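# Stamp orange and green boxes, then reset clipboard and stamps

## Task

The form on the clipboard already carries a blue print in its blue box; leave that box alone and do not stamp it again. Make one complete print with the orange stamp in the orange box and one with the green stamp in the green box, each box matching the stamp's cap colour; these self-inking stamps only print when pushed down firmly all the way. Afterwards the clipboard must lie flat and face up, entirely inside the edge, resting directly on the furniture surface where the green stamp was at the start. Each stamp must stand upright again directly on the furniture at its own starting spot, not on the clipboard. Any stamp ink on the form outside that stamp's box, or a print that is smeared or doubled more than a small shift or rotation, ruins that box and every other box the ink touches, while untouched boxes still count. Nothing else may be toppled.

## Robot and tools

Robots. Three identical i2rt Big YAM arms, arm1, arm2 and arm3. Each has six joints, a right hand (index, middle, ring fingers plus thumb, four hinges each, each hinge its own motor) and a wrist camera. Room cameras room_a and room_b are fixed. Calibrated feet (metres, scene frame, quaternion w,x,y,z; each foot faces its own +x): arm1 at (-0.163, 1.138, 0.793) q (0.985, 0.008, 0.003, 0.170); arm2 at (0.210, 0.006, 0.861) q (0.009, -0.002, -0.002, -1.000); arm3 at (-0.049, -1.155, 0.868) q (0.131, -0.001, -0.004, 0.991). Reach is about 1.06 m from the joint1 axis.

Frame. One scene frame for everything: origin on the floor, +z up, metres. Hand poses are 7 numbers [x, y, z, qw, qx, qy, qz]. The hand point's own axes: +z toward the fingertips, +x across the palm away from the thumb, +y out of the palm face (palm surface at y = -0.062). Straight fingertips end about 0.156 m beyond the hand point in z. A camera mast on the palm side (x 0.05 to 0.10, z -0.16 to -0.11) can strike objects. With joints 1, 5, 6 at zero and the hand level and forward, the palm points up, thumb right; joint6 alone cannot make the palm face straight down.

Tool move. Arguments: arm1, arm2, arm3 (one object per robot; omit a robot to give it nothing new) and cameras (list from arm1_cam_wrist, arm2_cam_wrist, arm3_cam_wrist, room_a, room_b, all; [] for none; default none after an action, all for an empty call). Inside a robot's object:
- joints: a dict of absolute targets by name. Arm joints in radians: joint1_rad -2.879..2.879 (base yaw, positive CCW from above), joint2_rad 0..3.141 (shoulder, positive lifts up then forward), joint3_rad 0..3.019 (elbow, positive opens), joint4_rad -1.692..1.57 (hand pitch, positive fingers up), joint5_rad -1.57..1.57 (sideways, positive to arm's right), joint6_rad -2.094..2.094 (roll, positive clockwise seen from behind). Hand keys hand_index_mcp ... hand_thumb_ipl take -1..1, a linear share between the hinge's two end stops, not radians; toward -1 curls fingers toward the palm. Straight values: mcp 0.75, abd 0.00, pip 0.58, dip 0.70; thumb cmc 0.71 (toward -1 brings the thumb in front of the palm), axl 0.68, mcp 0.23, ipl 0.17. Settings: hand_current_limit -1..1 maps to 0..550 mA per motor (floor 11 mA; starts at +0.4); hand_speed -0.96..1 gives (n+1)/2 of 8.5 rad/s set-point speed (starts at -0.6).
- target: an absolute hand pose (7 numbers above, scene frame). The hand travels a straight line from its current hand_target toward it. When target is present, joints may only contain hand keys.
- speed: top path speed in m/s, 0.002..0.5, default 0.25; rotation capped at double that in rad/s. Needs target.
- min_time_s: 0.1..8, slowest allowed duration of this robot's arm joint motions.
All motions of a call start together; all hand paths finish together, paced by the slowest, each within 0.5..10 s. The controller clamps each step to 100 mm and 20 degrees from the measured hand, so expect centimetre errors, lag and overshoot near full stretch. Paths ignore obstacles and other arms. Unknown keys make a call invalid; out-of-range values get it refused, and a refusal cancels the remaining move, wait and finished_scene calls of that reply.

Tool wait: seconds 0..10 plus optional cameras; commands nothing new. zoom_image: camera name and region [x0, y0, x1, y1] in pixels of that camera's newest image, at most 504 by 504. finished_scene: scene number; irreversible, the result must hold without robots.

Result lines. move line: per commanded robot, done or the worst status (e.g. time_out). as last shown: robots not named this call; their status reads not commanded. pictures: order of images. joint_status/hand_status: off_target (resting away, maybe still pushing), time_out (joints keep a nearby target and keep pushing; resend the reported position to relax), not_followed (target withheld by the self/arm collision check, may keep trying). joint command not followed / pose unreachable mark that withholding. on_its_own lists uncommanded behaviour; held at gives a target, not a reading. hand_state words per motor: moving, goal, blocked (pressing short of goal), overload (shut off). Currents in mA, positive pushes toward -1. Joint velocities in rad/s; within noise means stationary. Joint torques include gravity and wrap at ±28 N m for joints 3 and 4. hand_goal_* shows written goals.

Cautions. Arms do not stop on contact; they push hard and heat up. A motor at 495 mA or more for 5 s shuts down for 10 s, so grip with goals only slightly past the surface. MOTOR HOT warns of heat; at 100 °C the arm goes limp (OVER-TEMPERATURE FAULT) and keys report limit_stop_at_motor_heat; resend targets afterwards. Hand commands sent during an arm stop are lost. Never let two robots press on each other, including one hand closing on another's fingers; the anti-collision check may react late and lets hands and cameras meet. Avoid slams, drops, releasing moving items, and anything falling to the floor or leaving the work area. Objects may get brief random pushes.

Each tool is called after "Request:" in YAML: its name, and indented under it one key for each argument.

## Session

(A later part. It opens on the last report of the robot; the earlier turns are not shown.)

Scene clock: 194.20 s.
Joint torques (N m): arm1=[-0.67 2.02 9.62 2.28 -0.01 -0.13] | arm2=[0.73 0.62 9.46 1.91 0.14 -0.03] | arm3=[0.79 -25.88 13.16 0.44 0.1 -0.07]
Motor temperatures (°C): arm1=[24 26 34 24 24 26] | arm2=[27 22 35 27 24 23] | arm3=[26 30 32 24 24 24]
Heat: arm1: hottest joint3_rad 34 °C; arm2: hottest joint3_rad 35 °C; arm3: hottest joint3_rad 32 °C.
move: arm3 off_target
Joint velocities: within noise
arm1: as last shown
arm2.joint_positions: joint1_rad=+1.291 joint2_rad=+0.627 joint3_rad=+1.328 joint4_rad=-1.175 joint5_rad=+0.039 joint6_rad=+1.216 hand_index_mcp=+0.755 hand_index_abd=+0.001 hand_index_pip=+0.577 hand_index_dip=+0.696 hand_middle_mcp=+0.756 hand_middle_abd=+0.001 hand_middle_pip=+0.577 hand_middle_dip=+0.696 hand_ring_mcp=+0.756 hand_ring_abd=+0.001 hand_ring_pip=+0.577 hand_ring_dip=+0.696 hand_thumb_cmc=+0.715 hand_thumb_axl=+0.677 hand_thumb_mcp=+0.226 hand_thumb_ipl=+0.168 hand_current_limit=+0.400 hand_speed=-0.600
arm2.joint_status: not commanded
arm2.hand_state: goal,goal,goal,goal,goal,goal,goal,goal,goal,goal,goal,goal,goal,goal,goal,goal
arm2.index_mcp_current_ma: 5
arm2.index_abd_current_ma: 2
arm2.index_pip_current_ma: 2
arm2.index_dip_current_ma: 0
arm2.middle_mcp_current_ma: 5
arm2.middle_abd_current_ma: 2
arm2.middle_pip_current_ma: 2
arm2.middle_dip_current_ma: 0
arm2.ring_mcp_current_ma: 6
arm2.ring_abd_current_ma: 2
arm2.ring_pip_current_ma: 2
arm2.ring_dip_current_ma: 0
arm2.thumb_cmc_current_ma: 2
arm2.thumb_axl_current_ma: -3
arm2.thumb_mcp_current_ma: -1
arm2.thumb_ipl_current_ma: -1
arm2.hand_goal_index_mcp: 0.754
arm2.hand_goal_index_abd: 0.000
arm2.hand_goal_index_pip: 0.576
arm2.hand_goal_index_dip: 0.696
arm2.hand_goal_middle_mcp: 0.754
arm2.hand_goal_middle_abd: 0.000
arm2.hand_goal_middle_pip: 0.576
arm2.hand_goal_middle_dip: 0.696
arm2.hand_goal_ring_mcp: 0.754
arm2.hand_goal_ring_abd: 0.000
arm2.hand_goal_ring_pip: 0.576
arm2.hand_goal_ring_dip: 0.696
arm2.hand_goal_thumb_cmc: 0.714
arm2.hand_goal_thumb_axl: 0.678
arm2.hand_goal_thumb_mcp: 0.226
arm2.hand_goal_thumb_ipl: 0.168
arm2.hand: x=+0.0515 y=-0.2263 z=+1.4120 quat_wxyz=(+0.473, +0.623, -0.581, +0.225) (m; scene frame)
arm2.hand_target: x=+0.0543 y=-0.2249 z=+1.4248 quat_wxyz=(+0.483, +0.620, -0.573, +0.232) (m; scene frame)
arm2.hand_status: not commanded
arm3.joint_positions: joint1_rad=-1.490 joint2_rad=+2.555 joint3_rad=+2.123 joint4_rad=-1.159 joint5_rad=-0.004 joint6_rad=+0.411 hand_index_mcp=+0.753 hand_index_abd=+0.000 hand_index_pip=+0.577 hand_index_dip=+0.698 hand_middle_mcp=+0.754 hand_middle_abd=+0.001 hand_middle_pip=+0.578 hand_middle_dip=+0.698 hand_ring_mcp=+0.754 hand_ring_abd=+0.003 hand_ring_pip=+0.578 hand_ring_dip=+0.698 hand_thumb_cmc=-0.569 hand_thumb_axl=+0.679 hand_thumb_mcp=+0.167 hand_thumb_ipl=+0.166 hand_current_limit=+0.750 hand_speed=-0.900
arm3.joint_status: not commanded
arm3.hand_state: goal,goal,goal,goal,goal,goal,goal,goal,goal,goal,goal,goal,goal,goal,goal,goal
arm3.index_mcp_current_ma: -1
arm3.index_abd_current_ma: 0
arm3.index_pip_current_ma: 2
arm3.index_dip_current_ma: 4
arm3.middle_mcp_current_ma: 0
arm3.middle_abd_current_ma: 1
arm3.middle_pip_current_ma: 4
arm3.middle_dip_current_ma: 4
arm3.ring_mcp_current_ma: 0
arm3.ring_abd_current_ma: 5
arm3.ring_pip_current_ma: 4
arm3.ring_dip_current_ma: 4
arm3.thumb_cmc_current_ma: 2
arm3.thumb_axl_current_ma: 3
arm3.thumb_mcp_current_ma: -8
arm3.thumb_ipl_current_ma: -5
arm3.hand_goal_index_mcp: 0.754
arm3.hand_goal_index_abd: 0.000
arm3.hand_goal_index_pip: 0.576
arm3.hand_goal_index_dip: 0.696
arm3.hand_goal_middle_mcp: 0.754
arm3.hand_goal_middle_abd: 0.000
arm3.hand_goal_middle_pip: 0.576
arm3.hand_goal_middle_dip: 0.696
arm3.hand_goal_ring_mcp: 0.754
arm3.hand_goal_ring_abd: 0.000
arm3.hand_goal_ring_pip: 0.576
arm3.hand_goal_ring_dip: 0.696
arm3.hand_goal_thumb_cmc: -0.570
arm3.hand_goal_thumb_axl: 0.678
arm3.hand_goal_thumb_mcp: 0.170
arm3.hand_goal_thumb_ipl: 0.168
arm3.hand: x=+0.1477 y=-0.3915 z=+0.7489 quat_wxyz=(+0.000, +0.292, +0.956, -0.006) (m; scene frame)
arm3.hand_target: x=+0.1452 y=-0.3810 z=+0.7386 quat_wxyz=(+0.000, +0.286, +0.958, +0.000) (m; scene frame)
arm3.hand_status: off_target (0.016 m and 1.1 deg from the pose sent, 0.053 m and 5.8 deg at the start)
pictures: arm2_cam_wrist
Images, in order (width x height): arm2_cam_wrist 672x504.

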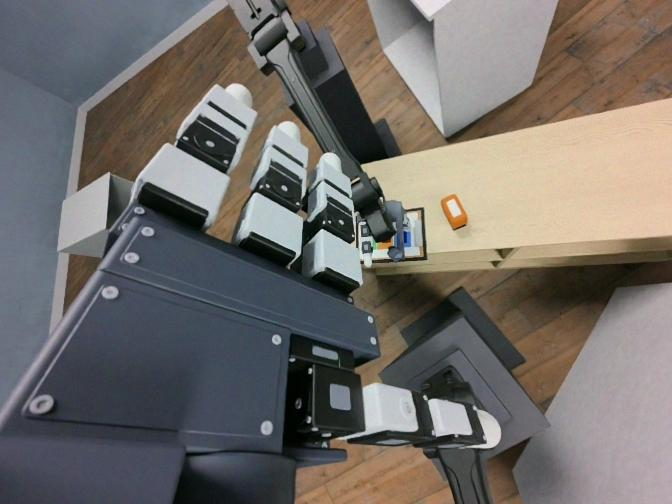

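Request:
move:
  arm3: {"target": [0.146, -0.3785, 0.80, 0, 0.2855, 0.958, 0], "speed": 0.15}

Request:
move:
  arm3: {"target": [0.100, -0.4580, 0.785, 0, 0.2855, 0.958, 0], "speed": 0.2}

Request:
move:
  arm3: {"target": [0.100, -0.4580, 0.723, 0, 0.2855, 0.958, 0], "speed": 0.06}

Request:
move:
  arm3: {"target": [0.116, -0.4330, 0.730, 0, 0.2855, 0.958, 0], "speed": 0.05}
  cameras: ["arm2_cam_wrist"]

Request:
zoom_image:
  camera: "arm2_cam_wrist"
  region: [340, 190, 440, 280]

Scene clock: 196.83 s.
Joint torques (N m): arm1=[-0.62 2.02 9.63 2.26 -0.02 -0.13] | arm2=[0.73 0.62 9.47 1.91 0.13 -0.03] | arm3=[0.73 -28.45 13.35 -0.35 0.11 -0.07]
Motor temperatures (°C): arm1=[24 26 34 24 24 26] | arm2=[27 22 35 27 24 23] | arm3=[26 30 32 24 24 24]
Heat: arm1: hottest joint3_rad 34 °C; arm2: hottest joint3_rad 35 °C; arm3: hottest joint3_rad 32 °C.
move: arm3 off_target
Joint velocities: within noise
arm1, arm2: as last shown
arm3.joint_positions: joint1_rad=-1.490 joint2_rad=+2.510 joint3_rad=+2.147 joint4_rad=-1.237 joint5_rad=-0.004 joint6_rad=+0.411 hand_index_mcp=+0.752 hand_index_abd=+0.000 hand_index_pip=+0.576 hand_index_dip=+0.698 hand_middle_mcp=+0.754 hand_middle_abd=+0.001 hand_middle_pip=+0.578 hand_middle_dip=+0.698 hand_ring_mcp=+0.751 hand_ring_abd=+0.001 hand_ring_pip=+0.576 hand_ring_dip=+0.697 hand_thumb_cmc=-0.569 hand_thumb_axl=+0.679 hand_thumb_mcp=+0.167 hand_thumb_ipl=+0.166 hand_current_limit=+0.750 hand_speed=-0.900
arm3.joint_status: not commanded
arm3.hand_state: goal,goal,goal,goal,goal,goal,goal,goal,goal,goal,goal,goal,goal,goal,goal,goal
arm3.index_mcp_current_ma: -4
arm3.index_abd_current_ma: 0
arm3.index_pip_current_ma: 0
arm3.index_dip_current_ma: 3
arm3.middle_mcp_current_ma: 0
arm3.middle_abd_current_ma: 1
arm3.middle_pip_current_ma: 3
arm3.middle_dip_current_ma: 4
arm3.ring_mcp_current_ma: -6
arm3.ring_abd_current_ma: 2
arm3.ring_pip_current_ma: 0
arm3.ring_dip_current_ma: 2
arm3.thumb_cmc_current_ma: 2
arm3.thumb_axl_current_ma: 3
arm3.thumb_mcp_current_ma: -8
arm3.thumb_ipl_current_ma: -5
arm3.hand_goal_index_mcp: 0.754
arm3.hand_goal_index_abd: 0.000
arm3.hand_goal_index_pip: 0.576
arm3.hand_goal_index_dip: 0.696
arm3.hand_goal_middle_mcp: 0.754
arm3.hand_goal_middle_abd: 0.000
arm3.hand_goal_middle_pip: 0.576
arm3.hand_goal_middle_dip: 0.696
arm3.hand_goal_ring_mcp: 0.754
arm3.hand_goal_ring_abd: 0.000
arm3.hand_goal_ring_pip: 0.576
arm3.hand_goal_ring_dip: 0.696
arm3.hand_goal_thumb_cmc: -0.570
arm3.hand_goal_thumb_axl: 0.678
arm3.hand_goal_thumb_mcp: 0.170
arm3.hand_goal_thumb_ipl: 0.168
arm3.hand: x=+0.1477 y=-0.3910 z=+0.7880 quat_wxyz=(+0.000, +0.292, +0.956, -0.011) (m; scene frame)
arm3.hand_target: x=+0.1458 y=-0.3791 z=+0.8001 quat_wxyz=(+0.000, +0.286, +0.958, +0.000) (m; scene frame)
arm3.hand_status: off_target (0.017 m and 1.5 deg from the pose sent, 0.053 m and 1.1 deg at the start)
pictures: none

Scene clock: 198.00 s.
Joint torques (N m): arm1=[-0.62 2.02 9.62 2.28 -0.01 -0.12] | arm2=[0.73 0.56 9.46 1.94 0.14 -0.03] | arm3=[0.03 -25.93 8.39 0.61 0.09 0.13]
Motor temperatures (°C): arm1=[24 26 34 24 24 26] | arm2=[27 22 35 27 24 23] | arm3=[26 30 32 24 24 24]
Heat: arm1: hottest joint3_rad 34 °C; arm2: hottest joint3_rad 35 °C; arm3: hottest joint3_rad 32 °C.
move: arm3 done
Joint velocities: within noise
arm1, arm2: as last shown
arm3.joint_positions: joint1_rad=-1.432 joint2_rad=+2.303 joint3_rad=+1.728 joint4_rad=-1.016 joint5_rad=-0.004 joint6_rad=+0.440 hand_index_mcp=+0.752 hand_index_abd=+0.000 hand_index_pip=+0.576 hand_index_dip=+0.698 hand_middle_mcp=+0.753 hand_middle_abd=+0.001 hand_middle_pip=+0.578 hand_middle_dip=+0.698 hand_ring_mcp=+0.751 hand_ring_abd=+0.001 hand_ring_pip=+0.576 hand_ring_dip=+0.697 hand_thumb_cmc=-0.569 hand_thumb_axl=+0.679 hand_thumb_mcp=+0.167 hand_thumb_ipl=+0.166 hand_current_limit=+0.750 hand_speed=-0.900
arm3.joint_status: not commanded
arm3.hand_state: goal,goal,goal,goal,goal,goal,goal,goal,goal,goal,goal,goal,goal,goal,goal,goal
arm3.index_mcp_current_ma: -4
arm3.index_abd_current_ma: 0
arm3.index_pip_current_ma: 0
arm3.index_dip_current_ma: 3
arm3.middle_mcp_current_ma: -3
arm3.middle_abd_current_ma: 1
arm3.middle_pip_current_ma: 3
arm3.middle_dip_current_ma: 4
arm3.ring_mcp_current_ma: -5
arm3.ring_abd_current_ma: 2
arm3.ring_pip_current_ma: 0
arm3.ring_dip_current_ma: 2
arm3.thumb_cmc_current_ma: 2
arm3.thumb_axl_current_ma: 3
arm3.thumb_mcp_current_ma: -8
arm3.thumb_ipl_current_ma: -5
arm3.hand_goal_index_mcp: 0.754
arm3.hand_goal_index_abd: 0.000
arm3.hand_goal_index_pip: 0.576
arm3.hand_goal_index_dip: 0.696
arm3.hand_goal_middle_mcp: 0.754
arm3.hand_goal_middle_abd: 0.000
arm3.hand_goal_middle_pip: 0.576
arm3.hand_goal_middle_dip: 0.696
arm3.hand_goal_ring_mcp: 0.754
arm3.hand_goal_ring_abd: 0.000
arm3.hand_goal_ring_pip: 0.576
arm3.hand_goal_ring_dip: 0.696
arm3.hand_goal_thumb_cmc: -0.570
arm3.hand_goal_thumb_axl: 0.678
arm3.hand_goal_thumb_mcp: 0.170
arm3.hand_goal_thumb_ipl: 0.168
arm3.hand: x=+0.0960 y=-0.4587 z=+0.7836 quat_wxyz=(+0.000, +0.279, +0.960, -0.006) (m; scene frame)
arm3.hand_target: x=+0.1000 y=-0.4580 z=+0.7851 quat_wxyz=(+0.000, +0.286, +0.958, +0.000) (m; scene frame)
arm3.hand_status: done (0.004 m and 1.1 deg from the pose sent, 0.082 m and 1.4 deg at the start)
pictures: none

Scene clock: 199.57 s.
Joint torques (N m): arm1=[-0.67 2.02 9.65 2.26 -0.01 -0.13] | arm2=[0.73 0.62 9.47 1.92 0.14 -0.03] | arm3=[0.09 -23.41 8.24 0.76 0.08 0.12]
Motor temperatures (°C): arm1=[24 26 34 24 24 26] | arm2=[27 22 35 27 24 23] | arm3=[26 30 32 24 24 24]
Heat: arm1: hottest joint3_rad 34 °C; arm2: hottest joint3_rad 35 °C; arm3: hottest joint3_rad 32 °C.
move: arm3 off_target
Joint velocities: within noise
arm1, arm2: as last shown
arm3.joint_positions: joint1_rad=-1.432 joint2_rad=+2.365 joint3_rad=+1.722 joint4_rad=-0.917 joint5_rad=-0.003 joint6_rad=+0.441 hand_index_mcp=+0.756 hand_index_abd=-0.005 hand_index_pip=+0.578 hand_index_dip=+0.697 hand_middle_mcp=+0.753 hand_middle_abd=+0.001 hand_middle_pip=+0.578 hand_middle_dip=+0.698 hand_ring_mcp=+0.751 hand_ring_abd=+0.001 hand_ring_pip=+0.576 hand_ring_dip=+0.697 hand_thumb_cmc=-0.569 hand_thumb_axl=+0.679 hand_thumb_mcp=+0.167 hand_thumb_ipl=+0.166 hand_current_limit=+0.750 hand_speed=-0.900
arm3.joint_status: not commanded
arm3.hand_state: goal,goal,goal,goal,goal,goal,goal,goal,goal,goal,goal,goal,goal,goal,goal,goal
arm3.index_mcp_current_ma: 4
arm3.index_abd_current_ma: -10
arm3.index_pip_current_ma: 3
arm3.index_dip_current_ma: 2
arm3.middle_mcp_current_ma: -2
arm3.middle_abd_current_ma: 1
arm3.middle_pip_current_ma: 3
arm3.middle_dip_current_ma: 4
arm3.ring_mcp_current_ma: -5
arm3.ring_abd_current_ma: 2
arm3.ring_pip_current_ma: 0
arm3.ring_dip_current_ma: 2
arm3.thumb_cmc_current_ma: 2
arm3.thumb_axl_current_ma: 3
arm3.thumb_mcp_current_ma: -9
arm3.thumb_ipl_current_ma: -5
arm3.hand_goal_index_mcp: 0.754
arm3.hand_goal_index_abd: 0.000
arm3.hand_goal_index_pip: 0.576
arm3.hand_goal_index_dip: 0.696
arm3.hand_goal_middle_mcp: 0.754
arm3.hand_goal_middle_abd: 0.000
arm3.hand_goal_middle_pip: 0.576
arm3.hand_goal_middle_dip: 0.696
arm3.hand_goal_ring_mcp: 0.754
arm3.hand_goal_ring_abd: 0.000
arm3.hand_goal_ring_pip: 0.576
arm3.hand_goal_ring_dip: 0.696
arm3.hand_goal_thumb_cmc: -0.570
arm3.hand_goal_thumb_axl: 0.678
arm3.hand_goal_thumb_mcp: 0.170
arm3.hand_goal_thumb_ipl: 0.168
arm3.hand: x=+0.0972 y=-0.4518 z=+0.7448 quat_wxyz=(-0.002, +0.279, +0.960, +0.009) (m; scene frame)
arm3.hand_target: x=+0.0998 y=-0.4586 z=+0.7235 quat_wxyz=(+0.000, +0.285, +0.958, +0.000) (m; scene frame)
arm3.hand_status: off_target (0.023 m and 1.3 deg from the pose sent, 0.061 m and 1.1 deg at the start)
pictures: none

Scene clock: 200.70 s.
Joint torques (N m): arm1=[-0.62 2.08 9.62 2.24 -0.02 -0.13] | arm2=[0.79 0.62 9.47 1.91 0.14 -0.03] | arm3=[-0.79 -22.83 12.62 0.21 0.16 -0.08]
Motor temperatures (°C): arm1=[24 26 34 24 24 26] | arm2=[27 22 35 27 24 23] | arm3=[26 30 33 24 24 24]
Heat: arm1: hottest joint3_rad 34 °C; arm2: hottest joint3_rad 35 °C; arm3: hottest joint3_rad 33 °C.
move: arm3 off_target
Joint velocities: within noise
arm1, arm2: as last shown
arm3.joint_positions: joint1_rad=-1.441 joint2_rad=+2.401 joint3_rad=+1.797 joint4_rad=-0.975 joint5_rad=-0.006 joint6_rad=+0.441 hand_index_mcp=+0.776 hand_index_abd=-0.003 hand_index_pip=+0.591 hand_index_dip=+0.705 hand_middle_mcp=+0.770 hand_middle_abd=+0.000 hand_middle_pip=+0.585 hand_middle_dip=+0.699 hand_ring_mcp=+0.764 hand_ring_abd=+0.002 hand_ring_pip=+0.581 hand_ring_dip=+0.698 hand_thumb_cmc=-0.569 hand_thumb_axl=+0.679 hand_thumb_mcp=+0.167 hand_thumb_ipl=+0.166 hand_current_limit=+0.750 hand_speed=-0.900
arm3.joint_status: not commanded
arm3.hand_state: blocked,goal,goal,goal,goal,goal,goal,goal,goal,goal,goal,goal,goal,goal,goal,goal
arm3.index_mcp_current_ma: 66
arm3.index_abd_current_ma: -5
arm3.index_pip_current_ma: 40
arm3.index_dip_current_ma: 22
arm3.middle_mcp_current_ma: 44
arm3.middle_abd_current_ma: 1
arm3.middle_pip_current_ma: 22
arm3.middle_dip_current_ma: 5
arm3.ring_mcp_current_ma: 26
arm3.ring_abd_current_ma: 2
arm3.ring_pip_current_ma: 11
arm3.ring_dip_current_ma: 3
arm3.thumb_cmc_current_ma: 2
arm3.thumb_axl_current_ma: 3
arm3.thumb_mcp_current_ma: -9
arm3.thumb_ipl_current_ma: -5
arm3.hand_goal_index_mcp: 0.754
arm3.hand_goal_index_abd: 0.000
arm3.hand_goal_index_pip: 0.576
arm3.hand_goal_index_dip: 0.696
arm3.hand_goal_middle_mcp: 0.754
arm3.hand_goal_middle_abd: 0.000
arm3.hand_goal_middle_pip: 0.576
arm3.hand_goal_middle_dip: 0.696
arm3.hand_goal_ring_mcp: 0.754
arm3.hand_goal_ring_abd: 0.000
arm3.hand_goal_ring_pip: 0.576
arm3.hand_goal_ring_dip: 0.696
arm3.hand_goal_thumb_cmc: -0.570
arm3.hand_goal_thumb_axl: 0.678
arm3.hand_goal_thumb_mcp: 0.170
arm3.hand_goal_thumb_ipl: 0.168
arm3.hand: x=+0.1045 y=-0.4414 z=+0.7444 quat_wxyz=(-0.001, +0.283, +0.959, +0.000) (m; scene frame)
arm3.hand_target: x=+0.1159 y=-0.4342 z=+0.7304 quat_wxyz=(+0.000, +0.286, +0.958, +0.000) (m; scene frame)
arm3.hand_status: off_target (0.020 m and 0.3 deg from the pose sent, 0.030 m and 1.3 deg at the start)
pictures: arm2_cam_wrist
Images, in order (width x height): arm2_cam_wrist 672x504.

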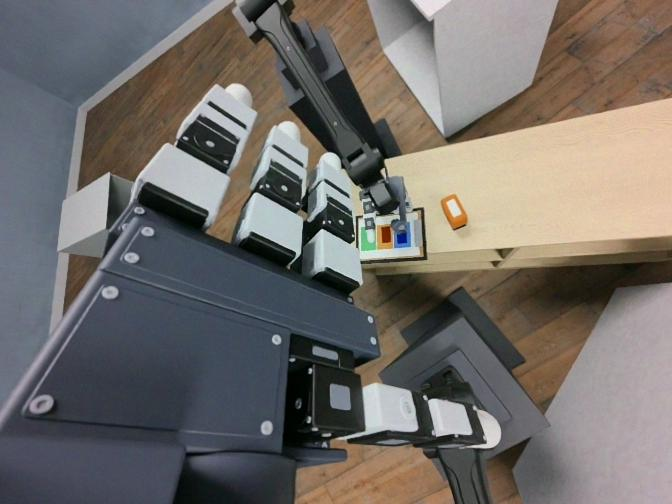

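Scaled by 5.040 from the camera's 672x504 image, which has a finer 960x720 frame.

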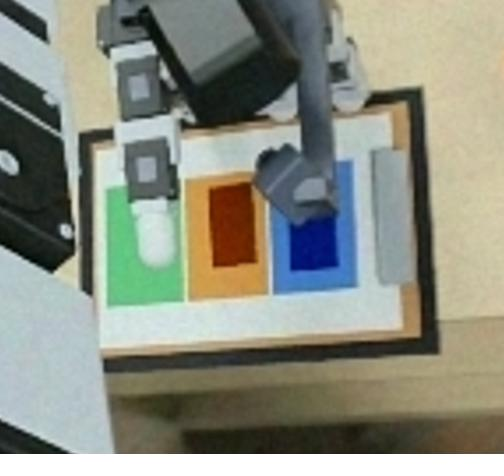

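Request:
move:
  arm3: {"target": [0.113, -0.4380, 0.775, 0, 0.2855, 0.958, 0], "speed": 0.15}

Request:
move:
  arm3: {"target": [0.0885, -0.4740, 0.765, 0, 0.2855, 0.958, 0], "speed": 0.15}

Request:
move:
  arm3: {"target": [0.0890, -0.4740, 0.723, 0, 0.2855, 0.958, 0], "speed": 0.06}
  cameras: ["arm2_cam_wrist"]

Request:
zoom_image:
  camera: "arm2_cam_wrist"
  region: [340, 190, 440, 280]

Scene clock: 202.30 s.
Joint torques (N m): arm1=[-0.73 2.02 9.63 2.28 -0.01 -0.13] | arm2=[0.73 0.62 9.46 1.91 0.13 -0.03] | arm3=[-0.15 -26.05 10.95 -0.35 0.16 -0.04]
Motor temperatures (°C): arm1=[24 26 34 24 24 26] | arm2=[27 22 35 27 24 23] | arm3=[26 30 33 24 24 24]
Heat: arm1: hottest joint3_rad 34 °C; arm2: hottest joint3_rad 35 °C; arm3: hottest joint3_rad 33 °C.
move: arm3 off_target
Joint velocities: within noise
arm1, arm2: as last shown
arm3.joint_positions: joint1_rad=-1.446 joint2_rad=+2.363 joint3_rad=+1.797 joint4_rad=-1.020 joint5_rad=-0.006 joint6_rad=+0.441 hand_index_mcp=+0.755 hand_index_abd=-0.003 hand_index_pip=+0.578 hand_index_dip=+0.699 hand_middle_mcp=+0.755 hand_middle_abd=-0.002 hand_middle_pip=+0.579 hand_middle_dip=+0.698 hand_ring_mcp=+0.755 hand_ring_abd=+0.000 hand_ring_pip=+0.578 hand_ring_dip=+0.698 hand_thumb_cmc=-0.569 hand_thumb_axl=+0.679 hand_thumb_mcp=+0.167 hand_thumb_ipl=+0.166 hand_current_limit=+0.750 hand_speed=-0.900
arm3.joint_status: not commanded
arm3.hand_state: goal,goal,goal,goal,goal,goal,goal,goal,goal,goal,goal,goal,goal,goal,goal,goal
arm3.index_mcp_current_ma: 1
arm3.index_abd_current_ma: -5
arm3.index_pip_current_ma: 4
arm3.index_dip_current_ma: 5
arm3.middle_mcp_current_ma: 1
arm3.middle_abd_current_ma: -2
arm3.middle_pip_current_ma: 5
arm3.middle_dip_current_ma: 4
arm3.ring_mcp_current_ma: 1
arm3.ring_abd_current_ma: 0
arm3.ring_pip_current_ma: 4
arm3.ring_dip_current_ma: 3
arm3.thumb_cmc_current_ma: 2
arm3.thumb_axl_current_ma: 3
arm3.thumb_mcp_current_ma: -9
arm3.thumb_ipl_current_ma: -5
arm3.hand_goal_index_mcp: 0.754
arm3.hand_goal_index_abd: 0.000
arm3.hand_goal_index_pip: 0.576
arm3.hand_goal_index_dip: 0.696
arm3.hand_goal_middle_mcp: 0.754
arm3.hand_goal_middle_abd: 0.000
arm3.hand_goal_middle_pip: 0.576
arm3.hand_goal_middle_dip: 0.696
arm3.hand_goal_ring_mcp: 0.754
arm3.hand_goal_ring_abd: 0.000
arm3.hand_goal_ring_pip: 0.576
arm3.hand_goal_ring_dip: 0.696
arm3.hand_goal_thumb_cmc: -0.570
arm3.hand_goal_thumb_axl: 0.678
arm3.hand_goal_thumb_mcp: 0.170
arm3.hand_goal_thumb_ipl: 0.168
arm3.hand: x=+0.1074 y=-0.4442 z=+0.7678 quat_wxyz=(-0.001, +0.285, +0.958, -0.004) (m; scene frame)
arm3.hand_target: x=+0.1130 y=-0.4382 z=+0.7750 quat_wxyz=(+0.000, +0.286, +0.958, +0.000) (m; scene frame)
arm3.hand_status: off_target (0.011 m and 0.5 deg from the pose sent, 0.032 m and 0.3 deg at the start)
pictures: none

Scene clock: 203.37 s.
Joint torques (N m): arm1=[-0.67 2.02 9.62 2.28 -0.02 -0.13] | arm2=[0.79 0.56 9.47 1.91 0.14 -0.03] | arm3=[0.62 -25.76 7.99 0.62 0.14 0.14]
Motor temperatures (°C): arm1=[24 26 34 24 24 26] | arm2=[27 22 35 27 24 23] | arm3=[26 31 33 24 24 24]
Heat: arm1: hottest joint3_rad 34 °C; arm2: hottest joint3_rad 35 °C; arm3: hottest joint3_rad 33 °C.
move: arm3 done
Joint velocities: within noise
arm1, arm2: as last shown
arm3.joint_positions: joint1_rad=-1.425 joint2_rad=+2.299 joint3_rad=+1.648 joint4_rad=-0.945 joint5_rad=-0.005 joint6_rad=+0.455 hand_index_mcp=+0.754 hand_index_abd=-0.003 hand_index_pip=+0.578 hand_index_dip=+0.699 hand_middle_mcp=+0.754 hand_middle_abd=-0.002 hand_middle_pip=+0.578 hand_middle_dip=+0.698 hand_ring_mcp=+0.754 hand_ring_abd=+0.000 hand_ring_pip=+0.578 hand_ring_dip=+0.698 hand_thumb_cmc=-0.569 hand_thumb_axl=+0.679 hand_thumb_mcp=+0.167 hand_thumb_ipl=+0.166 hand_current_limit=+0.750 hand_speed=-0.900
arm3.joint_status: not commanded
arm3.hand_state: goal,goal,goal,goal,goal,goal,goal,goal,goal,goal,goal,goal,goal,goal,goal,goal
arm3.index_mcp_current_ma: 0
arm3.index_abd_current_ma: -5
arm3.index_pip_current_ma: 3
arm3.index_dip_current_ma: 5
arm3.middle_mcp_current_ma: 0
arm3.middle_abd_current_ma: -2
arm3.middle_pip_current_ma: 4
arm3.middle_dip_current_ma: 4
arm3.ring_mcp_current_ma: 0
arm3.ring_abd_current_ma: 0
arm3.ring_pip_current_ma: 4
arm3.ring_dip_current_ma: 3
arm3.thumb_cmc_current_ma: 2
arm3.thumb_axl_current_ma: 3
arm3.thumb_mcp_current_ma: -9
arm3.thumb_ipl_current_ma: -5
arm3.hand_goal_index_mcp: 0.754
arm3.hand_goal_index_abd: 0.000
arm3.hand_goal_index_pip: 0.576
arm3.hand_goal_index_dip: 0.696
arm3.hand_goal_middle_mcp: 0.754
arm3.hand_goal_middle_abd: 0.000
arm3.hand_goal_middle_pip: 0.576
arm3.hand_goal_middle_dip: 0.696
arm3.hand_goal_ring_mcp: 0.754
arm3.hand_goal_ring_abd: 0.000
arm3.hand_goal_ring_pip: 0.576
arm3.hand_goal_ring_dip: 0.696
arm3.hand_goal_thumb_cmc: -0.570
arm3.hand_goal_thumb_axl: 0.678
arm3.hand_goal_thumb_mcp: 0.170
arm3.hand_goal_thumb_ipl: 0.168
arm3.hand: x=+0.0893 y=-0.4771 z=+0.7605 quat_wxyz=(+0.000, +0.282, +0.959, -0.009) (m; scene frame)
arm3.hand_target: x=+0.0886 y=-0.4740 z=+0.7651 quat_wxyz=(+0.000, +0.286, +0.958, +0.000) (m; scene frame)
arm3.hand_status: done (0.006 m and 1.1 deg from the pose sent, 0.035 m and 0.5 deg at the start)
pictures: none

Scene clock: 204.70 s.
Joint torques (N m): arm1=[-0.67 2.08 9.62 2.28 -0.01 -0.13] | arm2=[0.79 0.5 9.47 1.92 0.13 -0.03] | arm3=[0.5 -22.89 7.87 0.65 0.11 0.11]
Motor temperatures (°C): arm1=[24 26 34 24 24 26] | arm2=[27 22 35 27 24 23] | arm3=[26 30 33 24 24 24]
Heat: arm1: hottest joint3_rad 34 °C; arm2: hottest joint3_rad 35 °C; arm3: hottest joint3_rad 33 °C.
move: arm3 off_target
Joint velocities: within noise
arm1.joint_positions: joint1_rad=+0.290 joint2_rad=+0.629 joint3_rad=+1.427 joint4_rad=-1.426 joint5_rad=-0.106 joint6_rad=+1.194 hand_index_mcp=+0.754 hand_index_abd=+0.001 hand_index_pip=+0.577 hand_index_dip=+0.696 hand_middle_mcp=+0.754 hand_middle_abd=+0.001 hand_middle_pip=+0.577 hand_middle_dip=+0.696 hand_ring_mcp=+0.754 hand_ring_abd=+0.001 hand_ring_pip=+0.577 hand_ring_dip=+0.696 hand_thumb_cmc=+0.714 hand_thumb_axl=+0.677 hand_thumb_mcp=+0.225 hand_thumb_ipl=+0.168 hand_current_limit=+0.400 hand_speed=-0.600
arm1.joint_status: not commanded
arm1.hand_state: goal,goal,goal,goal,goal,goal,goal,goal,goal,goal,goal,goal,goal,goal,goal,goal
arm1.index_mcp_current_ma: 0
arm1.index_abd_current_ma: 0
arm1.index_pip_current_ma: 0
arm1.index_dip_current_ma: 0
arm1.middle_mcp_current_ma: 0
arm1.middle_abd_current_ma: 0
arm1.middle_pip_current_ma: 0
arm1.middle_dip_current_ma: 0
arm1.ring_mcp_current_ma: 0
arm1.ring_abd_current_ma: 0
arm1.ring_pip_current_ma: 0
arm1.ring_dip_current_ma: 0
arm1.thumb_cmc_current_ma: 0
arm1.thumb_axl_current_ma: 0
arm1.thumb_mcp_current_ma: 0
arm1.thumb_ipl_current_ma: 0
arm1.hand_goal_index_mcp: 0.754
arm1.hand_goal_index_abd: 0.000
arm1.hand_goal_index_pip: 0.576
arm1.hand_goal_index_dip: 0.696
arm1.hand_goal_middle_mcp: 0.754
arm1.hand_goal_middle_abd: 0.000
arm1.hand_goal_middle_pip: 0.576
arm1.hand_goal_middle_dip: 0.696
arm1.hand_goal_ring_mcp: 0.754
arm1.hand_goal_ring_abd: 0.000
arm1.hand_goal_ring_pip: 0.576
arm1.hand_goal_ring_dip: 0.696
arm1.hand_goal_thumb_cmc: 0.714
arm1.hand_goal_thumb_axl: 0.678
arm1.hand_goal_thumb_mcp: 0.226
arm1.hand_goal_thumb_ipl: 0.168
arm1.hand: x=+0.0714 y=+1.2134 z=+1.3317 quat_wxyz=(-0.112, +0.768, +0.448, +0.444) (m; scene frame)
arm1.hand_target: x=+0.0690 y=+1.2143 z=+1.3416 quat_wxyz=(-0.115, +0.761, +0.449, +0.454) (m; scene frame)
arm1.hand_status: not commanded
arm2: as last shown
arm3.joint_positions: joint1_rad=-1.424 joint2_rad=+2.331 joint3_rad=+1.648 joint4_rad=-0.874 joint5_rad=-0.005 joint6_rad=+0.455 hand_index_mcp=+0.755 hand_index_abd=-0.006 hand_index_pip=+0.577 hand_index_dip=+0.698 hand_middle_mcp=+0.754 hand_middle_abd=-0.002 hand_middle_pip=+0.578 hand_middle_dip=+0.698 hand_ring_mcp=+0.754 hand_ring_abd=+0.000 hand_ring_pip=+0.578 hand_ring_dip=+0.698 hand_thumb_cmc=-0.569 hand_thumb_axl=+0.679 hand_thumb_mcp=+0.166 hand_thumb_ipl=+0.166 hand_current_limit=+0.750 hand_speed=-0.900
arm3.joint_status: not commanded
arm3.hand_state: goal,goal,goal,goal,goal,goal,goal,goal,goal,goal,goal,goal,goal,goal,goal,goal
arm3.index_mcp_current_ma: 1
arm3.index_abd_current_ma: -12
arm3.index_pip_current_ma: 2
arm3.index_dip_current_ma: 3
arm3.middle_mcp_current_ma: 0
arm3.middle_abd_current_ma: -2
arm3.middle_pip_current_ma: 4
arm3.middle_dip_current_ma: 4
arm3.ring_mcp_current_ma: 0
arm3.ring_abd_current_ma: 0
arm3.ring_pip_current_ma: 4
arm3.ring_dip_current_ma: 3
arm3.thumb_cmc_current_ma: 2
arm3.thumb_axl_current_ma: 3
arm3.thumb_mcp_current_ma: -10
arm3.thumb_ipl_current_ma: -5
arm3.hand_goal_index_mcp: 0.754
arm3.hand_goal_index_abd: 0.000
arm3.hand_goal_index_pip: 0.576
arm3.hand_goal_index_dip: 0.696
arm3.hand_goal_middle_mcp: 0.754
arm3.hand_goal_middle_abd: 0.000
arm3.hand_goal_middle_pip: 0.576
arm3.hand_goal_middle_dip: 0.696
arm3.hand_goal_ring_mcp: 0.754
arm3.hand_goal_ring_abd: 0.000
arm3.hand_goal_ring_pip: 0.576
arm3.hand_goal_ring_dip: 0.696
arm3.hand_goal_thumb_cmc: -0.570
arm3.hand_goal_thumb_axl: 0.678
arm3.hand_goal_thumb_mcp: 0.170
arm3.hand_goal_thumb_ipl: 0.168
arm3.hand: x=+0.0903 y=-0.4675 z=+0.7435 quat_wxyz=(-0.003, +0.282, +0.959, +0.010) (m; scene frame)
arm3.hand_target: x=+0.0890 y=-0.4746 z=+0.7233 quat_wxyz=(+0.000, +0.286, +0.958, +0.000) (m; scene frame)
arm3.hand_status: off_target (0.022 m and 1.3 deg from the pose sent, 0.038 m and 1.1 deg at the start)
pictures: arm2_cam_wrist
Images, in order (width x height): arm2_cam_wrist 672x504.

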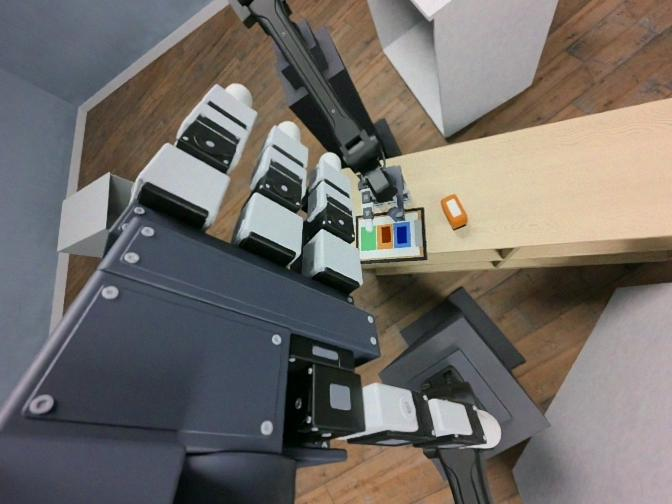

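Scaled by 5.040 from the camera's 672x504 image, which has a finer 960x720 frame.

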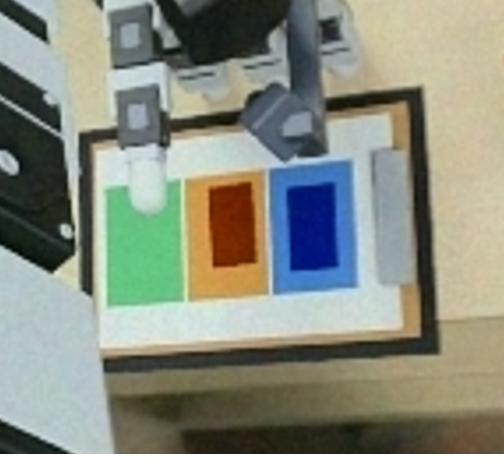

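Request:
move:
  arm3: {"target": [0.1143, -0.4271, 0.729, 0, 0.2855, 0.958, 0], "speed": 0.06}

Request:
move:
  arm3: {"target": [0.1270, -0.4080, 0.734, 0, 0.2855, 0.958, 0], "speed": 0.04}
  cameras: ["arm2_cam_wrist"]

Request:
zoom_image:
  camera: "arm2_cam_wrist"
  region: [340, 190, 440, 280]

Scene clock: 206.37 s.
Joint torques (N m): arm1=[-0.62 2.02 9.61 2.25 -0.01 -0.13] | arm2=[0.79 0.56 9.46 1.92 0.14 -0.03] | arm3=[-0.85 -22.65 13.41 0.7 0.22 -0.11]
Motor temperatures (°C): arm1=[24 26 34 24 24 26] | arm2=[27 22 35 27 24 23] | arm3=[26 30 33 24 24 24]
Heat: arm1: hottest joint3_rad 34 °C; arm2: hottest joint3_rad 35 °C; arm3: hottest joint3_rad 33 °C.
move: arm3 off_target
Joint velocities: within noise
arm1: as last shown
arm2.joint_positions: joint1_rad=+1.291 joint2_rad=+0.627 joint3_rad=+1.328 joint4_rad=-1.175 joint5_rad=+0.039 joint6_rad=+1.216 hand_index_mcp=+0.755 hand_index_abd=+0.001 hand_index_pip=+0.577 hand_index_dip=+0.696 hand_middle_mcp=+0.756 hand_middle_abd=+0.001 hand_middle_pip=+0.577 hand_middle_dip=+0.696 hand_ring_mcp=+0.756 hand_ring_abd=+0.001 hand_ring_pip=+0.577 hand_ring_dip=+0.696 hand_thumb_cmc=+0.715 hand_thumb_axl=+0.677 hand_thumb_mcp=+0.226 hand_thumb_ipl=+0.168 hand_current_limit=+0.400 hand_speed=-0.600
arm2.joint_status: not commanded
arm2.hand_state: goal,goal,goal,goal,goal,goal,goal,goal,goal,goal,goal,goal,goal,goal,goal,goal
arm2.index_mcp_current_ma: 5
arm2.index_abd_current_ma: 2
arm2.index_pip_current_ma: 2
arm2.index_dip_current_ma: 0
arm2.middle_mcp_current_ma: 5
arm2.middle_abd_current_ma: 2
arm2.middle_pip_current_ma: 2
arm2.middle_dip_current_ma: 0
arm2.ring_mcp_current_ma: 6
arm2.ring_abd_current_ma: 2
arm2.ring_pip_current_ma: 2
arm2.ring_dip_current_ma: 0
arm2.thumb_cmc_current_ma: 2
arm2.thumb_axl_current_ma: -3
arm2.thumb_mcp_current_ma: -1
arm2.thumb_ipl_current_ma: -1
arm2.hand_goal_index_mcp: 0.754
arm2.hand_goal_index_abd: 0.000
arm2.hand_goal_index_pip: 0.576
arm2.hand_goal_index_dip: 0.696
arm2.hand_goal_middle_mcp: 0.754
arm2.hand_goal_middle_abd: 0.000
arm2.hand_goal_middle_pip: 0.576
arm2.hand_goal_middle_dip: 0.696
arm2.hand_goal_ring_mcp: 0.754
arm2.hand_goal_ring_abd: 0.000
arm2.hand_goal_ring_pip: 0.576
arm2.hand_goal_ring_dip: 0.696
arm2.hand_goal_thumb_cmc: 0.714
arm2.hand_goal_thumb_axl: 0.678
arm2.hand_goal_thumb_mcp: 0.226
arm2.hand_goal_thumb_ipl: 0.168
arm2.hand: x=+0.0515 y=-0.2263 z=+1.4120 quat_wxyz=(+0.473, +0.623, -0.581, +0.225) (m; scene frame)
arm2.hand_target: x=+0.0543 y=-0.2249 z=+1.4248 quat_wxyz=(+0.483, +0.620, -0.573, +0.232) (m; scene frame)
arm2.hand_status: not commanded
arm3.joint_positions: joint1_rad=-1.437 joint2_rad=+2.411 joint3_rad=+1.813 joint4_rad=-1.003 joint5_rad=-0.007 joint6_rad=+0.447 hand_index_mcp=+0.786 hand_index_abd=+0.007 hand_index_pip=+0.596 hand_index_dip=+0.708 hand_middle_mcp=+0.784 hand_middle_abd=+0.002 hand_middle_pip=+0.595 hand_middle_dip=+0.704 hand_ring_mcp=+0.781 hand_ring_abd=+0.006 hand_ring_pip=+0.592 hand_ring_dip=+0.704 hand_thumb_cmc=-0.569 hand_thumb_axl=+0.679 hand_thumb_mcp=+0.166 hand_thumb_ipl=+0.166 hand_current_limit=+0.750 hand_speed=-0.900
arm3.joint_status: not commanded
arm3.hand_state: blocked,goal,blocked,goal,blocked,goal,goal,goal,blocked,goal,goal,goal,goal,goal,goal,goal
arm3.index_mcp_current_ma: 107
arm3.index_abd_current_ma: 13
arm3.index_pip_current_ma: 57
arm3.index_dip_current_ma: 31
arm3.middle_mcp_current_ma: 98
arm3.middle_abd_current_ma: 3
arm3.middle_pip_current_ma: 54
arm3.middle_dip_current_ma: 19
arm3.ring_mcp_current_ma: 86
arm3.ring_abd_current_ma: 10
arm3.ring_pip_current_ma: 43
arm3.ring_dip_current_ma: 18
arm3.thumb_cmc_current_ma: 2
arm3.thumb_axl_current_ma: 3
arm3.thumb_mcp_current_ma: -10
arm3.thumb_ipl_current_ma: -5
arm3.hand_goal_index_mcp: 0.754
arm3.hand_goal_index_abd: 0.000
arm3.hand_goal_index_pip: 0.576
arm3.hand_goal_index_dip: 0.696
arm3.hand_goal_middle_mcp: 0.754
arm3.hand_goal_middle_abd: 0.000
arm3.hand_goal_middle_pip: 0.576
arm3.hand_goal_middle_dip: 0.696
arm3.hand_goal_ring_mcp: 0.754
arm3.hand_goal_ring_abd: 0.000
arm3.hand_goal_ring_pip: 0.576
arm3.hand_goal_ring_dip: 0.696
arm3.hand_goal_thumb_cmc: -0.570
arm3.hand_goal_thumb_axl: 0.678
arm3.hand_goal_thumb_mcp: 0.170
arm3.hand_goal_thumb_ipl: 0.168
arm3.hand: x=+0.1011 y=-0.4432 z=+0.7412 quat_wxyz=(+0.000, +0.284, +0.959, -0.012) (m; scene frame)
arm3.hand_target: x=+0.1140 y=-0.4288 z=+0.7298 quat_wxyz=(+0.000, +0.286, +0.958, +0.000) (m; scene frame)
arm3.hand_status: off_target (0.024 m and 1.3 deg from the pose sent, 0.049 m and 1.3 deg at the start)
pictures: none

Scene clock: 207.50 s.
Joint torques (N m): arm1=[-0.73 1.96 9.61 2.25 -0.01 -0.13] | arm2=[0.79 0.5 9.47 1.92 0.14 -0.03] | arm3=[-1.49 -23.53 14.75 1.26 0.38 -0.09]
Motor temperatures (°C): arm1=[24 26 34 24 24 26] | arm2=[27 22 35 27 24 23] | arm3=[26 30 33 24 24 24]
Heat: arm1: hottest joint3_rad 34 °C; arm2: hottest joint3_rad 35 °C; arm3: hottest joint3_rad 33 °C.
move: arm3 off_target
Joint velocities: within noise
arm1, arm2: as last shown
arm3.joint_positions: joint1_rad=-1.442 joint2_rad=+2.455 joint3_rad=+1.902 joint4_rad=-1.082 joint5_rad=-0.011 joint6_rad=+0.432 hand_index_mcp=+0.795 hand_index_abd=+0.006 hand_index_pip=+0.602 hand_index_dip=+0.712 hand_middle_mcp=+0.798 hand_middle_abd=+0.002 hand_middle_pip=+0.605 hand_middle_dip=+0.708 hand_ring_mcp=+0.799 hand_ring_abd=+0.006 hand_ring_pip=+0.602 hand_ring_dip=+0.709 hand_thumb_cmc=-0.569 hand_thumb_axl=+0.679 hand_thumb_mcp=+0.166 hand_thumb_ipl=+0.166 hand_current_limit=+0.750 hand_speed=-0.900
arm3.joint_status: not commanded
arm3.hand_state: blocked,goal,blocked,goal,blocked,goal,blocked,goal,blocked,goal,blocked,goal,goal,goal,goal,goal
arm3.index_mcp_current_ma: 142
arm3.index_abd_current_ma: 11
arm3.index_pip_current_ma: 76
arm3.index_dip_current_ma: 43
arm3.middle_mcp_current_ma: 158
arm3.middle_abd_current_ma: 3
arm3.middle_pip_current_ma: 87
arm3.middle_dip_current_ma: 31
arm3.ring_mcp_current_ma: 158
arm3.ring_abd_current_ma: 12
arm3.ring_pip_current_ma: 78
arm3.ring_dip_current_ma: 33
arm3.thumb_cmc_current_ma: 2
arm3.thumb_axl_current_ma: 3
arm3.thumb_mcp_current_ma: -10
arm3.thumb_ipl_current_ma: -5
arm3.hand_goal_index_mcp: 0.754
arm3.hand_goal_index_abd: 0.000
arm3.hand_goal_index_pip: 0.576
arm3.hand_goal_index_dip: 0.696
arm3.hand_goal_middle_mcp: 0.754
arm3.hand_goal_middle_abd: 0.000
arm3.hand_goal_middle_pip: 0.576
arm3.hand_goal_middle_dip: 0.696
arm3.hand_goal_ring_mcp: 0.754
arm3.hand_goal_ring_abd: 0.000
arm3.hand_goal_ring_pip: 0.576
arm3.hand_goal_ring_dip: 0.696
arm3.hand_goal_thumb_cmc: -0.570
arm3.hand_goal_thumb_axl: 0.678
arm3.hand_goal_thumb_mcp: 0.170
arm3.hand_goal_thumb_ipl: 0.168
arm3.hand: x=+0.1049 y=-0.4336 z=+0.7392 quat_wxyz=(+0.000, +0.280, +0.960, -0.028) (m; scene frame)
arm3.hand_target: x=+0.1267 y=-0.4110 z=+0.7356 quat_wxyz=(+0.000, +0.286, +0.958, +0.000) (m; scene frame)
arm3.hand_status: off_target (0.034 m and 3.3 deg from the pose sent, 0.044 m and 1.3 deg at the start)
pictures: arm2_cam_wrist
Images, in order (width x height): arm2_cam_wrist 672x504.

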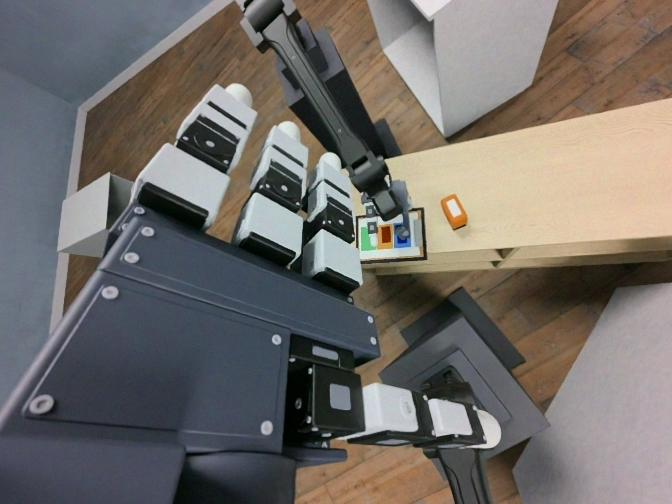

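Scaled by 5.040 from the camera's 672x504 image, which has a finer 960x720 frame.

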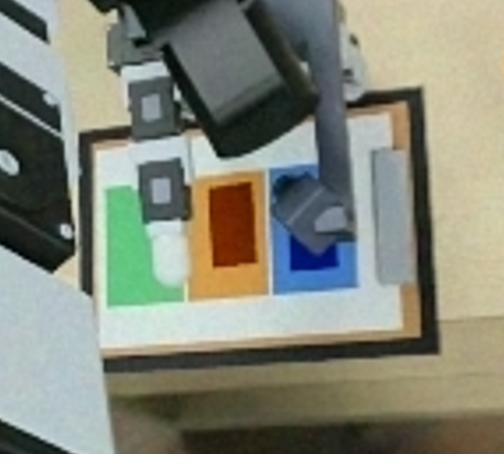

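Request:
move:
  arm3: {"target": [0.1400, -0.3885, 0.7355, 0, 0.2855, 0.958, 0], "speed": 0.04}
  cameras: ["arm2_cam_wrist"]

Request:
zoom_image:
  camera: "arm2_cam_wrist"
  region: [340, 190, 440, 280]

Scene clock: 208.80 s.
Joint torques (N m): arm1=[-0.62 2.02 9.63 2.28 -0.02 -0.13] | arm2=[0.79 0.5 9.46 1.92 0.14 -0.03] | arm3=[-1.32 -24.59 14.74 0.95 0.38 -0.15]
Motor temperatures (°C): arm1=[24 26 34 24 24 26] | arm2=[27 22 35 27 24 23] | arm3=[26 31 33 24 24 24]
Heat: arm1: hottest joint3_rad 34 °C; arm2: hottest joint3_rad 35 °C; arm3: hottest joint3_rad 33 °C.
move: arm3 off_target
Joint velocities: within noise
arm1, arm2: as last shown
arm3.joint_positions: joint1_rad=-1.458 joint2_rad=+2.517 joint3_rad=+2.033 joint4_rad=-1.138 joint5_rad=-0.011 joint6_rad=+0.425 hand_index_mcp=+0.799 hand_index_abd=+0.006 hand_index_pip=+0.604 hand_index_dip=+0.713 hand_middle_mcp=+0.796 hand_middle_abd=+0.001 hand_middle_pip=+0.604 hand_middle_dip=+0.708 hand_ring_mcp=+0.795 hand_ring_abd=+0.005 hand_ring_pip=+0.604 hand_ring_dip=+0.710 hand_thumb_cmc=-0.569 hand_thumb_axl=+0.679 hand_thumb_mcp=+0.166 hand_thumb_ipl=+0.166 hand_current_limit=+0.750 hand_speed=-0.900
arm3.joint_status: not commanded
arm3.hand_state: blocked,goal,blocked,goal,blocked,goal,blocked,goal,blocked,goal,blocked,goal,goal,goal,goal,goal
arm3.index_mcp_current_ma: 161
arm3.index_abd_current_ma: 10
arm3.index_pip_current_ma: 83
arm3.index_dip_current_ma: 47
arm3.middle_mcp_current_ma: 148
arm3.middle_abd_current_ma: 2
arm3.middle_pip_current_ma: 83
arm3.middle_dip_current_ma: 30
arm3.ring_mcp_current_ma: 143
arm3.ring_abd_current_ma: 9
arm3.ring_pip_current_ma: 82
arm3.ring_dip_current_ma: 36
arm3.thumb_cmc_current_ma: 2
arm3.thumb_axl_current_ma: 3
arm3.thumb_mcp_current_ma: -10
arm3.thumb_ipl_current_ma: -5
arm3.hand_goal_index_mcp: 0.754
arm3.hand_goal_index_abd: 0.000
arm3.hand_goal_index_pip: 0.576
arm3.hand_goal_index_dip: 0.696
arm3.hand_goal_middle_mcp: 0.754
arm3.hand_goal_middle_abd: 0.000
arm3.hand_goal_middle_pip: 0.576
arm3.hand_goal_middle_dip: 0.696
arm3.hand_goal_ring_mcp: 0.754
arm3.hand_goal_ring_abd: 0.000
arm3.hand_goal_ring_pip: 0.576
arm3.hand_goal_ring_dip: 0.696
arm3.hand_goal_thumb_cmc: -0.570
arm3.hand_goal_thumb_axl: 0.678
arm3.hand_goal_thumb_mcp: 0.170
arm3.hand_goal_thumb_ipl: 0.168
arm3.hand: x=+0.1195 y=-0.4086 z=+0.7420 quat_wxyz=(-0.001, +0.283, +0.959, -0.022) (m; scene frame)
arm3.hand_target: x=+0.1396 y=-0.3909 z=+0.7367 quat_wxyz=(+0.000, +0.286, +0.958, +0.000) (m; scene frame)
arm3.hand_status: off_target (0.029 m and 2.5 deg from the pose sent, 0.057 m and 3.3 deg at the start)
pictures: arm2_cam_wrist
Images, in order (width x height): arm2_cam_wrist 672x504.

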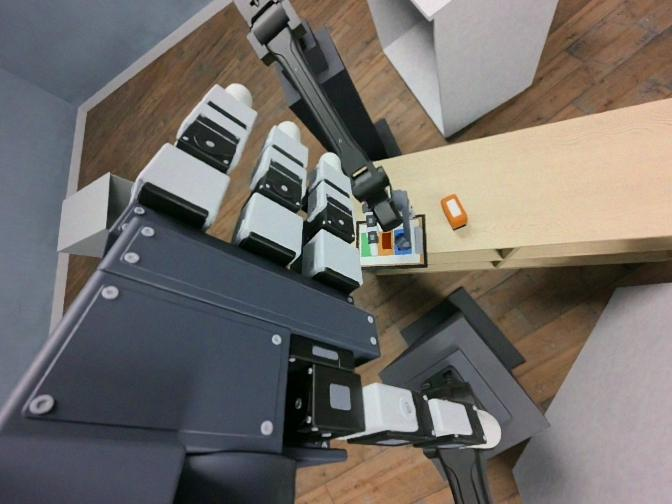

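Scaled by 5.040 from the camera's 672x504 image, which has a finer 960x720 frame.

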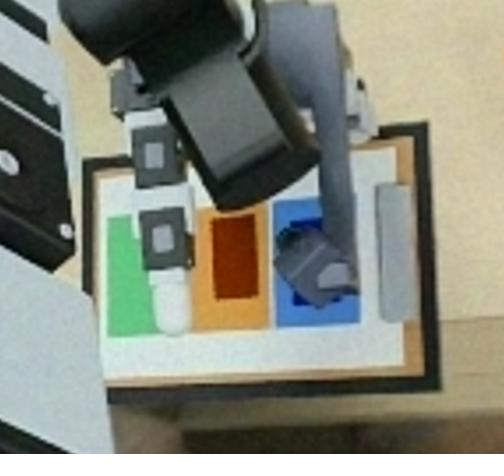

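Request:
move:
  arm3: {"target": [0.1505, -0.3725, 0.7325, 0, 0.2855, 0.958, 0], "speed": 0.04}
  cameras: ["arm2_cam_wrist"]

Request:
zoom_image:
  camera: "arm2_cam_wrist"
  region: [340, 190, 440, 280]

Scene clock: 209.97 s.
Joint torques (N m): arm1=[-0.73 2.08 9.63 2.28 -0.01 -0.13] | arm2=[0.73 0.62 9.46 1.94 0.14 -0.03] | arm3=[-1.79 -24.59 15.83 1.8 0.54 -0.12]
Motor temperatures (°C): arm1=[24 26 34 24 24 26] | arm2=[27 22 35 27 24 23] | arm3=[26 31 33 24 24 24]
Heat: arm1: hottest joint3_rad 34 °C; arm2: hottest joint3_rad 35 °C; arm3: hottest joint3_rad 33 °C.
move: arm3 off_target
Joint velocities: within noise
arm1, arm2: as last shown
arm3.joint_positions: joint1_rad=-1.463 joint2_rad=+2.564 joint3_rad=+2.126 joint4_rad=-1.213 joint5_rad=-0.014 joint6_rad=+0.412 hand_index_mcp=+0.814 hand_index_abd=+0.006 hand_index_pip=+0.614 hand_index_dip=+0.719 hand_middle_mcp=+0.813 hand_middle_abd=+0.002 hand_middle_pip=+0.613 hand_middle_dip=+0.711 hand_ring_mcp=+0.809 hand_ring_abd=+0.005 hand_ring_pip=+0.609 hand_ring_dip=+0.712 hand_thumb_cmc=-0.569 hand_thumb_axl=+0.679 hand_thumb_mcp=+0.166 hand_thumb_ipl=+0.166 hand_current_limit=+0.750 hand_speed=-0.900
arm3.joint_status: not commanded
arm3.hand_state: blocked,goal,blocked,blocked,blocked,goal,blocked,goal,blocked,goal,blocked,goal,goal,goal,goal,goal
arm3.index_mcp_current_ma: 228
arm3.index_abd_current_ma: 10
arm3.index_pip_current_ma: 119
arm3.index_dip_current_ma: 66
arm3.middle_mcp_current_ma: 220
arm3.middle_abd_current_ma: 3
arm3.middle_pip_current_ma: 119
arm3.middle_dip_current_ma: 41
arm3.ring_mcp_current_ma: 205
arm3.ring_abd_current_ma: 9
arm3.ring_pip_current_ma: 103
arm3.ring_dip_current_ma: 44
arm3.thumb_cmc_current_ma: 2
arm3.thumb_axl_current_ma: 3
arm3.thumb_mcp_current_ma: -10
arm3.thumb_ipl_current_ma: -5
arm3.hand_goal_index_mcp: 0.754
arm3.hand_goal_index_abd: 0.000
arm3.hand_goal_index_pip: 0.576
arm3.hand_goal_index_dip: 0.696
arm3.hand_goal_middle_mcp: 0.754
arm3.hand_goal_middle_abd: 0.000
arm3.hand_goal_middle_pip: 0.576
arm3.hand_goal_middle_dip: 0.696
arm3.hand_goal_ring_mcp: 0.754
arm3.hand_goal_ring_abd: 0.000
arm3.hand_goal_ring_pip: 0.576
arm3.hand_goal_ring_dip: 0.696
arm3.hand_goal_thumb_cmc: -0.570
arm3.hand_goal_thumb_axl: 0.678
arm3.hand_goal_thumb_mcp: 0.170
arm3.hand_goal_thumb_ipl: 0.168
arm3.hand: x=+0.1230 y=-0.4006 z=+0.7392 quat_wxyz=(-0.001, +0.280, +0.959, -0.037) (m; scene frame)
arm3.hand_target: x=+0.1501 y=-0.3768 z=+0.7349 quat_wxyz=(+0.001, +0.286, +0.958, +0.000) (m; scene frame)
arm3.hand_status: off_target (0.040 m and 4.2 deg from the pose sent, 0.048 m and 2.5 deg at the start)
pictures: arm2_cam_wrist
Images, in order (width x height): arm2_cam_wrist 672x504.

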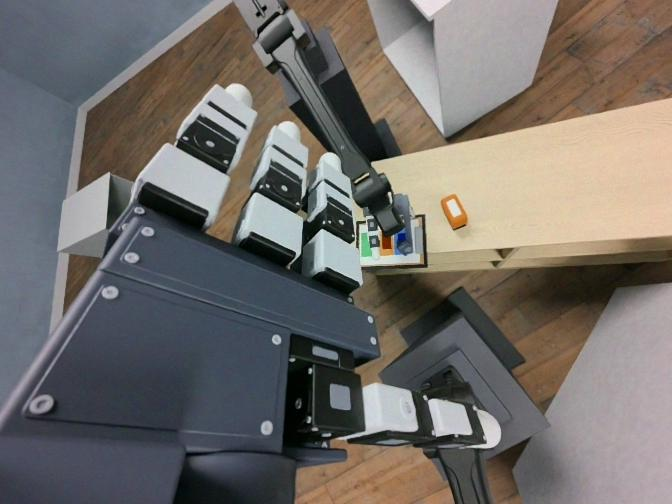

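Scaled by 5.040 from the camera's 672x504 image, which has a finer 960x720 frame.

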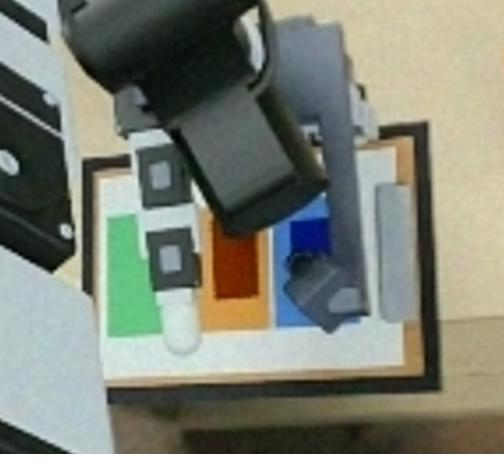

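Request:
move:
  arm3: {"target": [0.1500, -0.3735, 0.7355, 0, 0.2855, 0.958, 0], "speed": 0.03}
  cameras: ["arm2_cam_wrist"]

Request:
zoom_image:
  camera: "arm2_cam_wrist"
  region: [340, 190, 440, 280]

Scene clock: 211.00 s.
Joint torques (N m): arm1=[-0.67 2.02 9.65 2.28 -0.02 -0.14] | arm2=[0.79 0.56 9.46 1.91 0.14 -0.03] | arm3=[-1.79 -25.11 15.41 1.73 0.54 -0.12]
Motor temperatures (°C): arm1=[24 26 34 24 24 26] | arm2=[27 22 35 27 24 23] | arm3=[26 31 33 24 24 24]
Heat: arm1: hottest joint3_rad 34 °C; arm2: hottest joint3_rad 35 °C; arm3: hottest joint3_rad 33 °C.
move: arm3 off_target
Joint velocities: within noise
arm1, arm2: as last shown
arm3.joint_positions: joint1_rad=-1.463 joint2_rad=+2.564 joint3_rad=+2.126 joint4_rad=-1.213 joint5_rad=-0.014 joint6_rad=+0.412 hand_index_mcp=+0.814 hand_index_abd=+0.006 hand_index_pip=+0.614 hand_index_dip=+0.719 hand_middle_mcp=+0.813 hand_middle_abd=+0.002 hand_middle_pip=+0.613 hand_middle_dip=+0.711 hand_ring_mcp=+0.809 hand_ring_abd=+0.005 hand_ring_pip=+0.609 hand_ring_dip=+0.712 hand_thumb_cmc=-0.569 hand_thumb_axl=+0.679 hand_thumb_mcp=+0.166 hand_thumb_ipl=+0.166 hand_current_limit=+0.750 hand_speed=-0.900
arm3.joint_status: not commanded
arm3.hand_state: blocked,goal,blocked,blocked,blocked,goal,blocked,goal,blocked,goal,blocked,goal,goal,goal,goal,goal
arm3.index_mcp_current_ma: 228
arm3.index_abd_current_ma: 10
arm3.index_pip_current_ma: 119
arm3.index_dip_current_ma: 66
arm3.middle_mcp_current_ma: 220
arm3.middle_abd_current_ma: 3
arm3.middle_pip_current_ma: 119
arm3.middle_dip_current_ma: 41
arm3.ring_mcp_current_ma: 205
arm3.ring_abd_current_ma: 9
arm3.ring_pip_current_ma: 103
arm3.ring_dip_current_ma: 44
arm3.thumb_cmc_current_ma: 2
arm3.thumb_axl_current_ma: 3
arm3.thumb_mcp_current_ma: -10
arm3.thumb_ipl_current_ma: -5
arm3.hand_goal_index_mcp: 0.754
arm3.hand_goal_index_abd: 0.000
arm3.hand_goal_index_pip: 0.576
arm3.hand_goal_index_dip: 0.696
arm3.hand_goal_middle_mcp: 0.754
arm3.hand_goal_middle_abd: 0.000
arm3.hand_goal_middle_pip: 0.576
arm3.hand_goal_middle_dip: 0.696
arm3.hand_goal_ring_mcp: 0.754
arm3.hand_goal_ring_abd: 0.000
arm3.hand_goal_ring_pip: 0.576
arm3.hand_goal_ring_dip: 0.696
arm3.hand_goal_thumb_cmc: -0.570
arm3.hand_goal_thumb_axl: 0.678
arm3.hand_goal_thumb_mcp: 0.170
arm3.hand_goal_thumb_ipl: 0.168
arm3.hand: x=+0.1230 y=-0.4006 z=+0.7392 quat_wxyz=(-0.001, +0.280, +0.959, -0.037) (m; scene frame)
arm3.hand_target: x=+0.1497 y=-0.3774 z=+0.7377 quat_wxyz=(+0.001, +0.286, +0.958, +0.000) (m; scene frame)
arm3.hand_status: off_target (0.038 m and 4.2 deg from the pose sent, 0.039 m and 4.3 deg at the start)
pictures: arm2_cam_wrist
Images, in order (width x height): arm2_cam_wrist 672x504.

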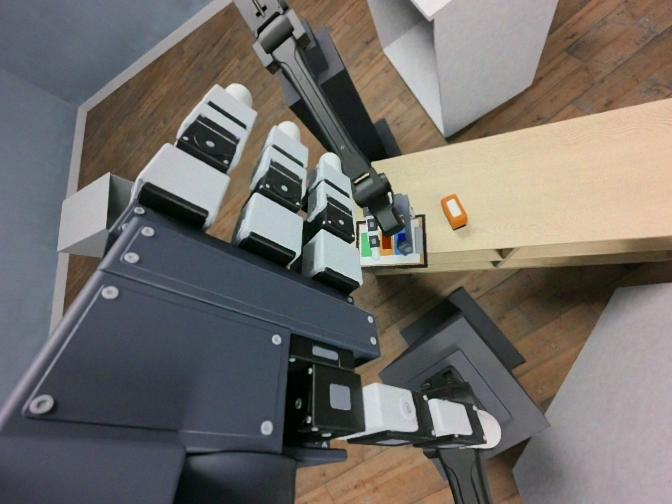

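Scaled by 5.040 from the camera's 672x504 image, which has a finer 960x720 frame.

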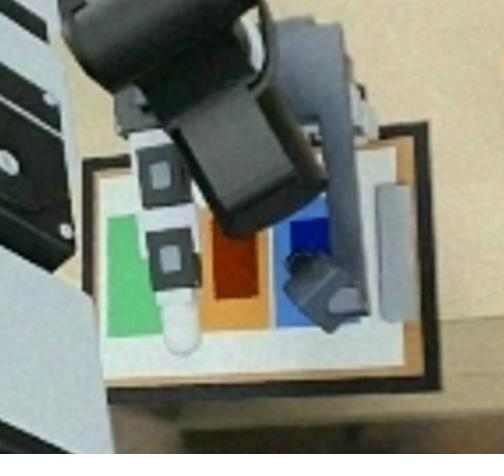

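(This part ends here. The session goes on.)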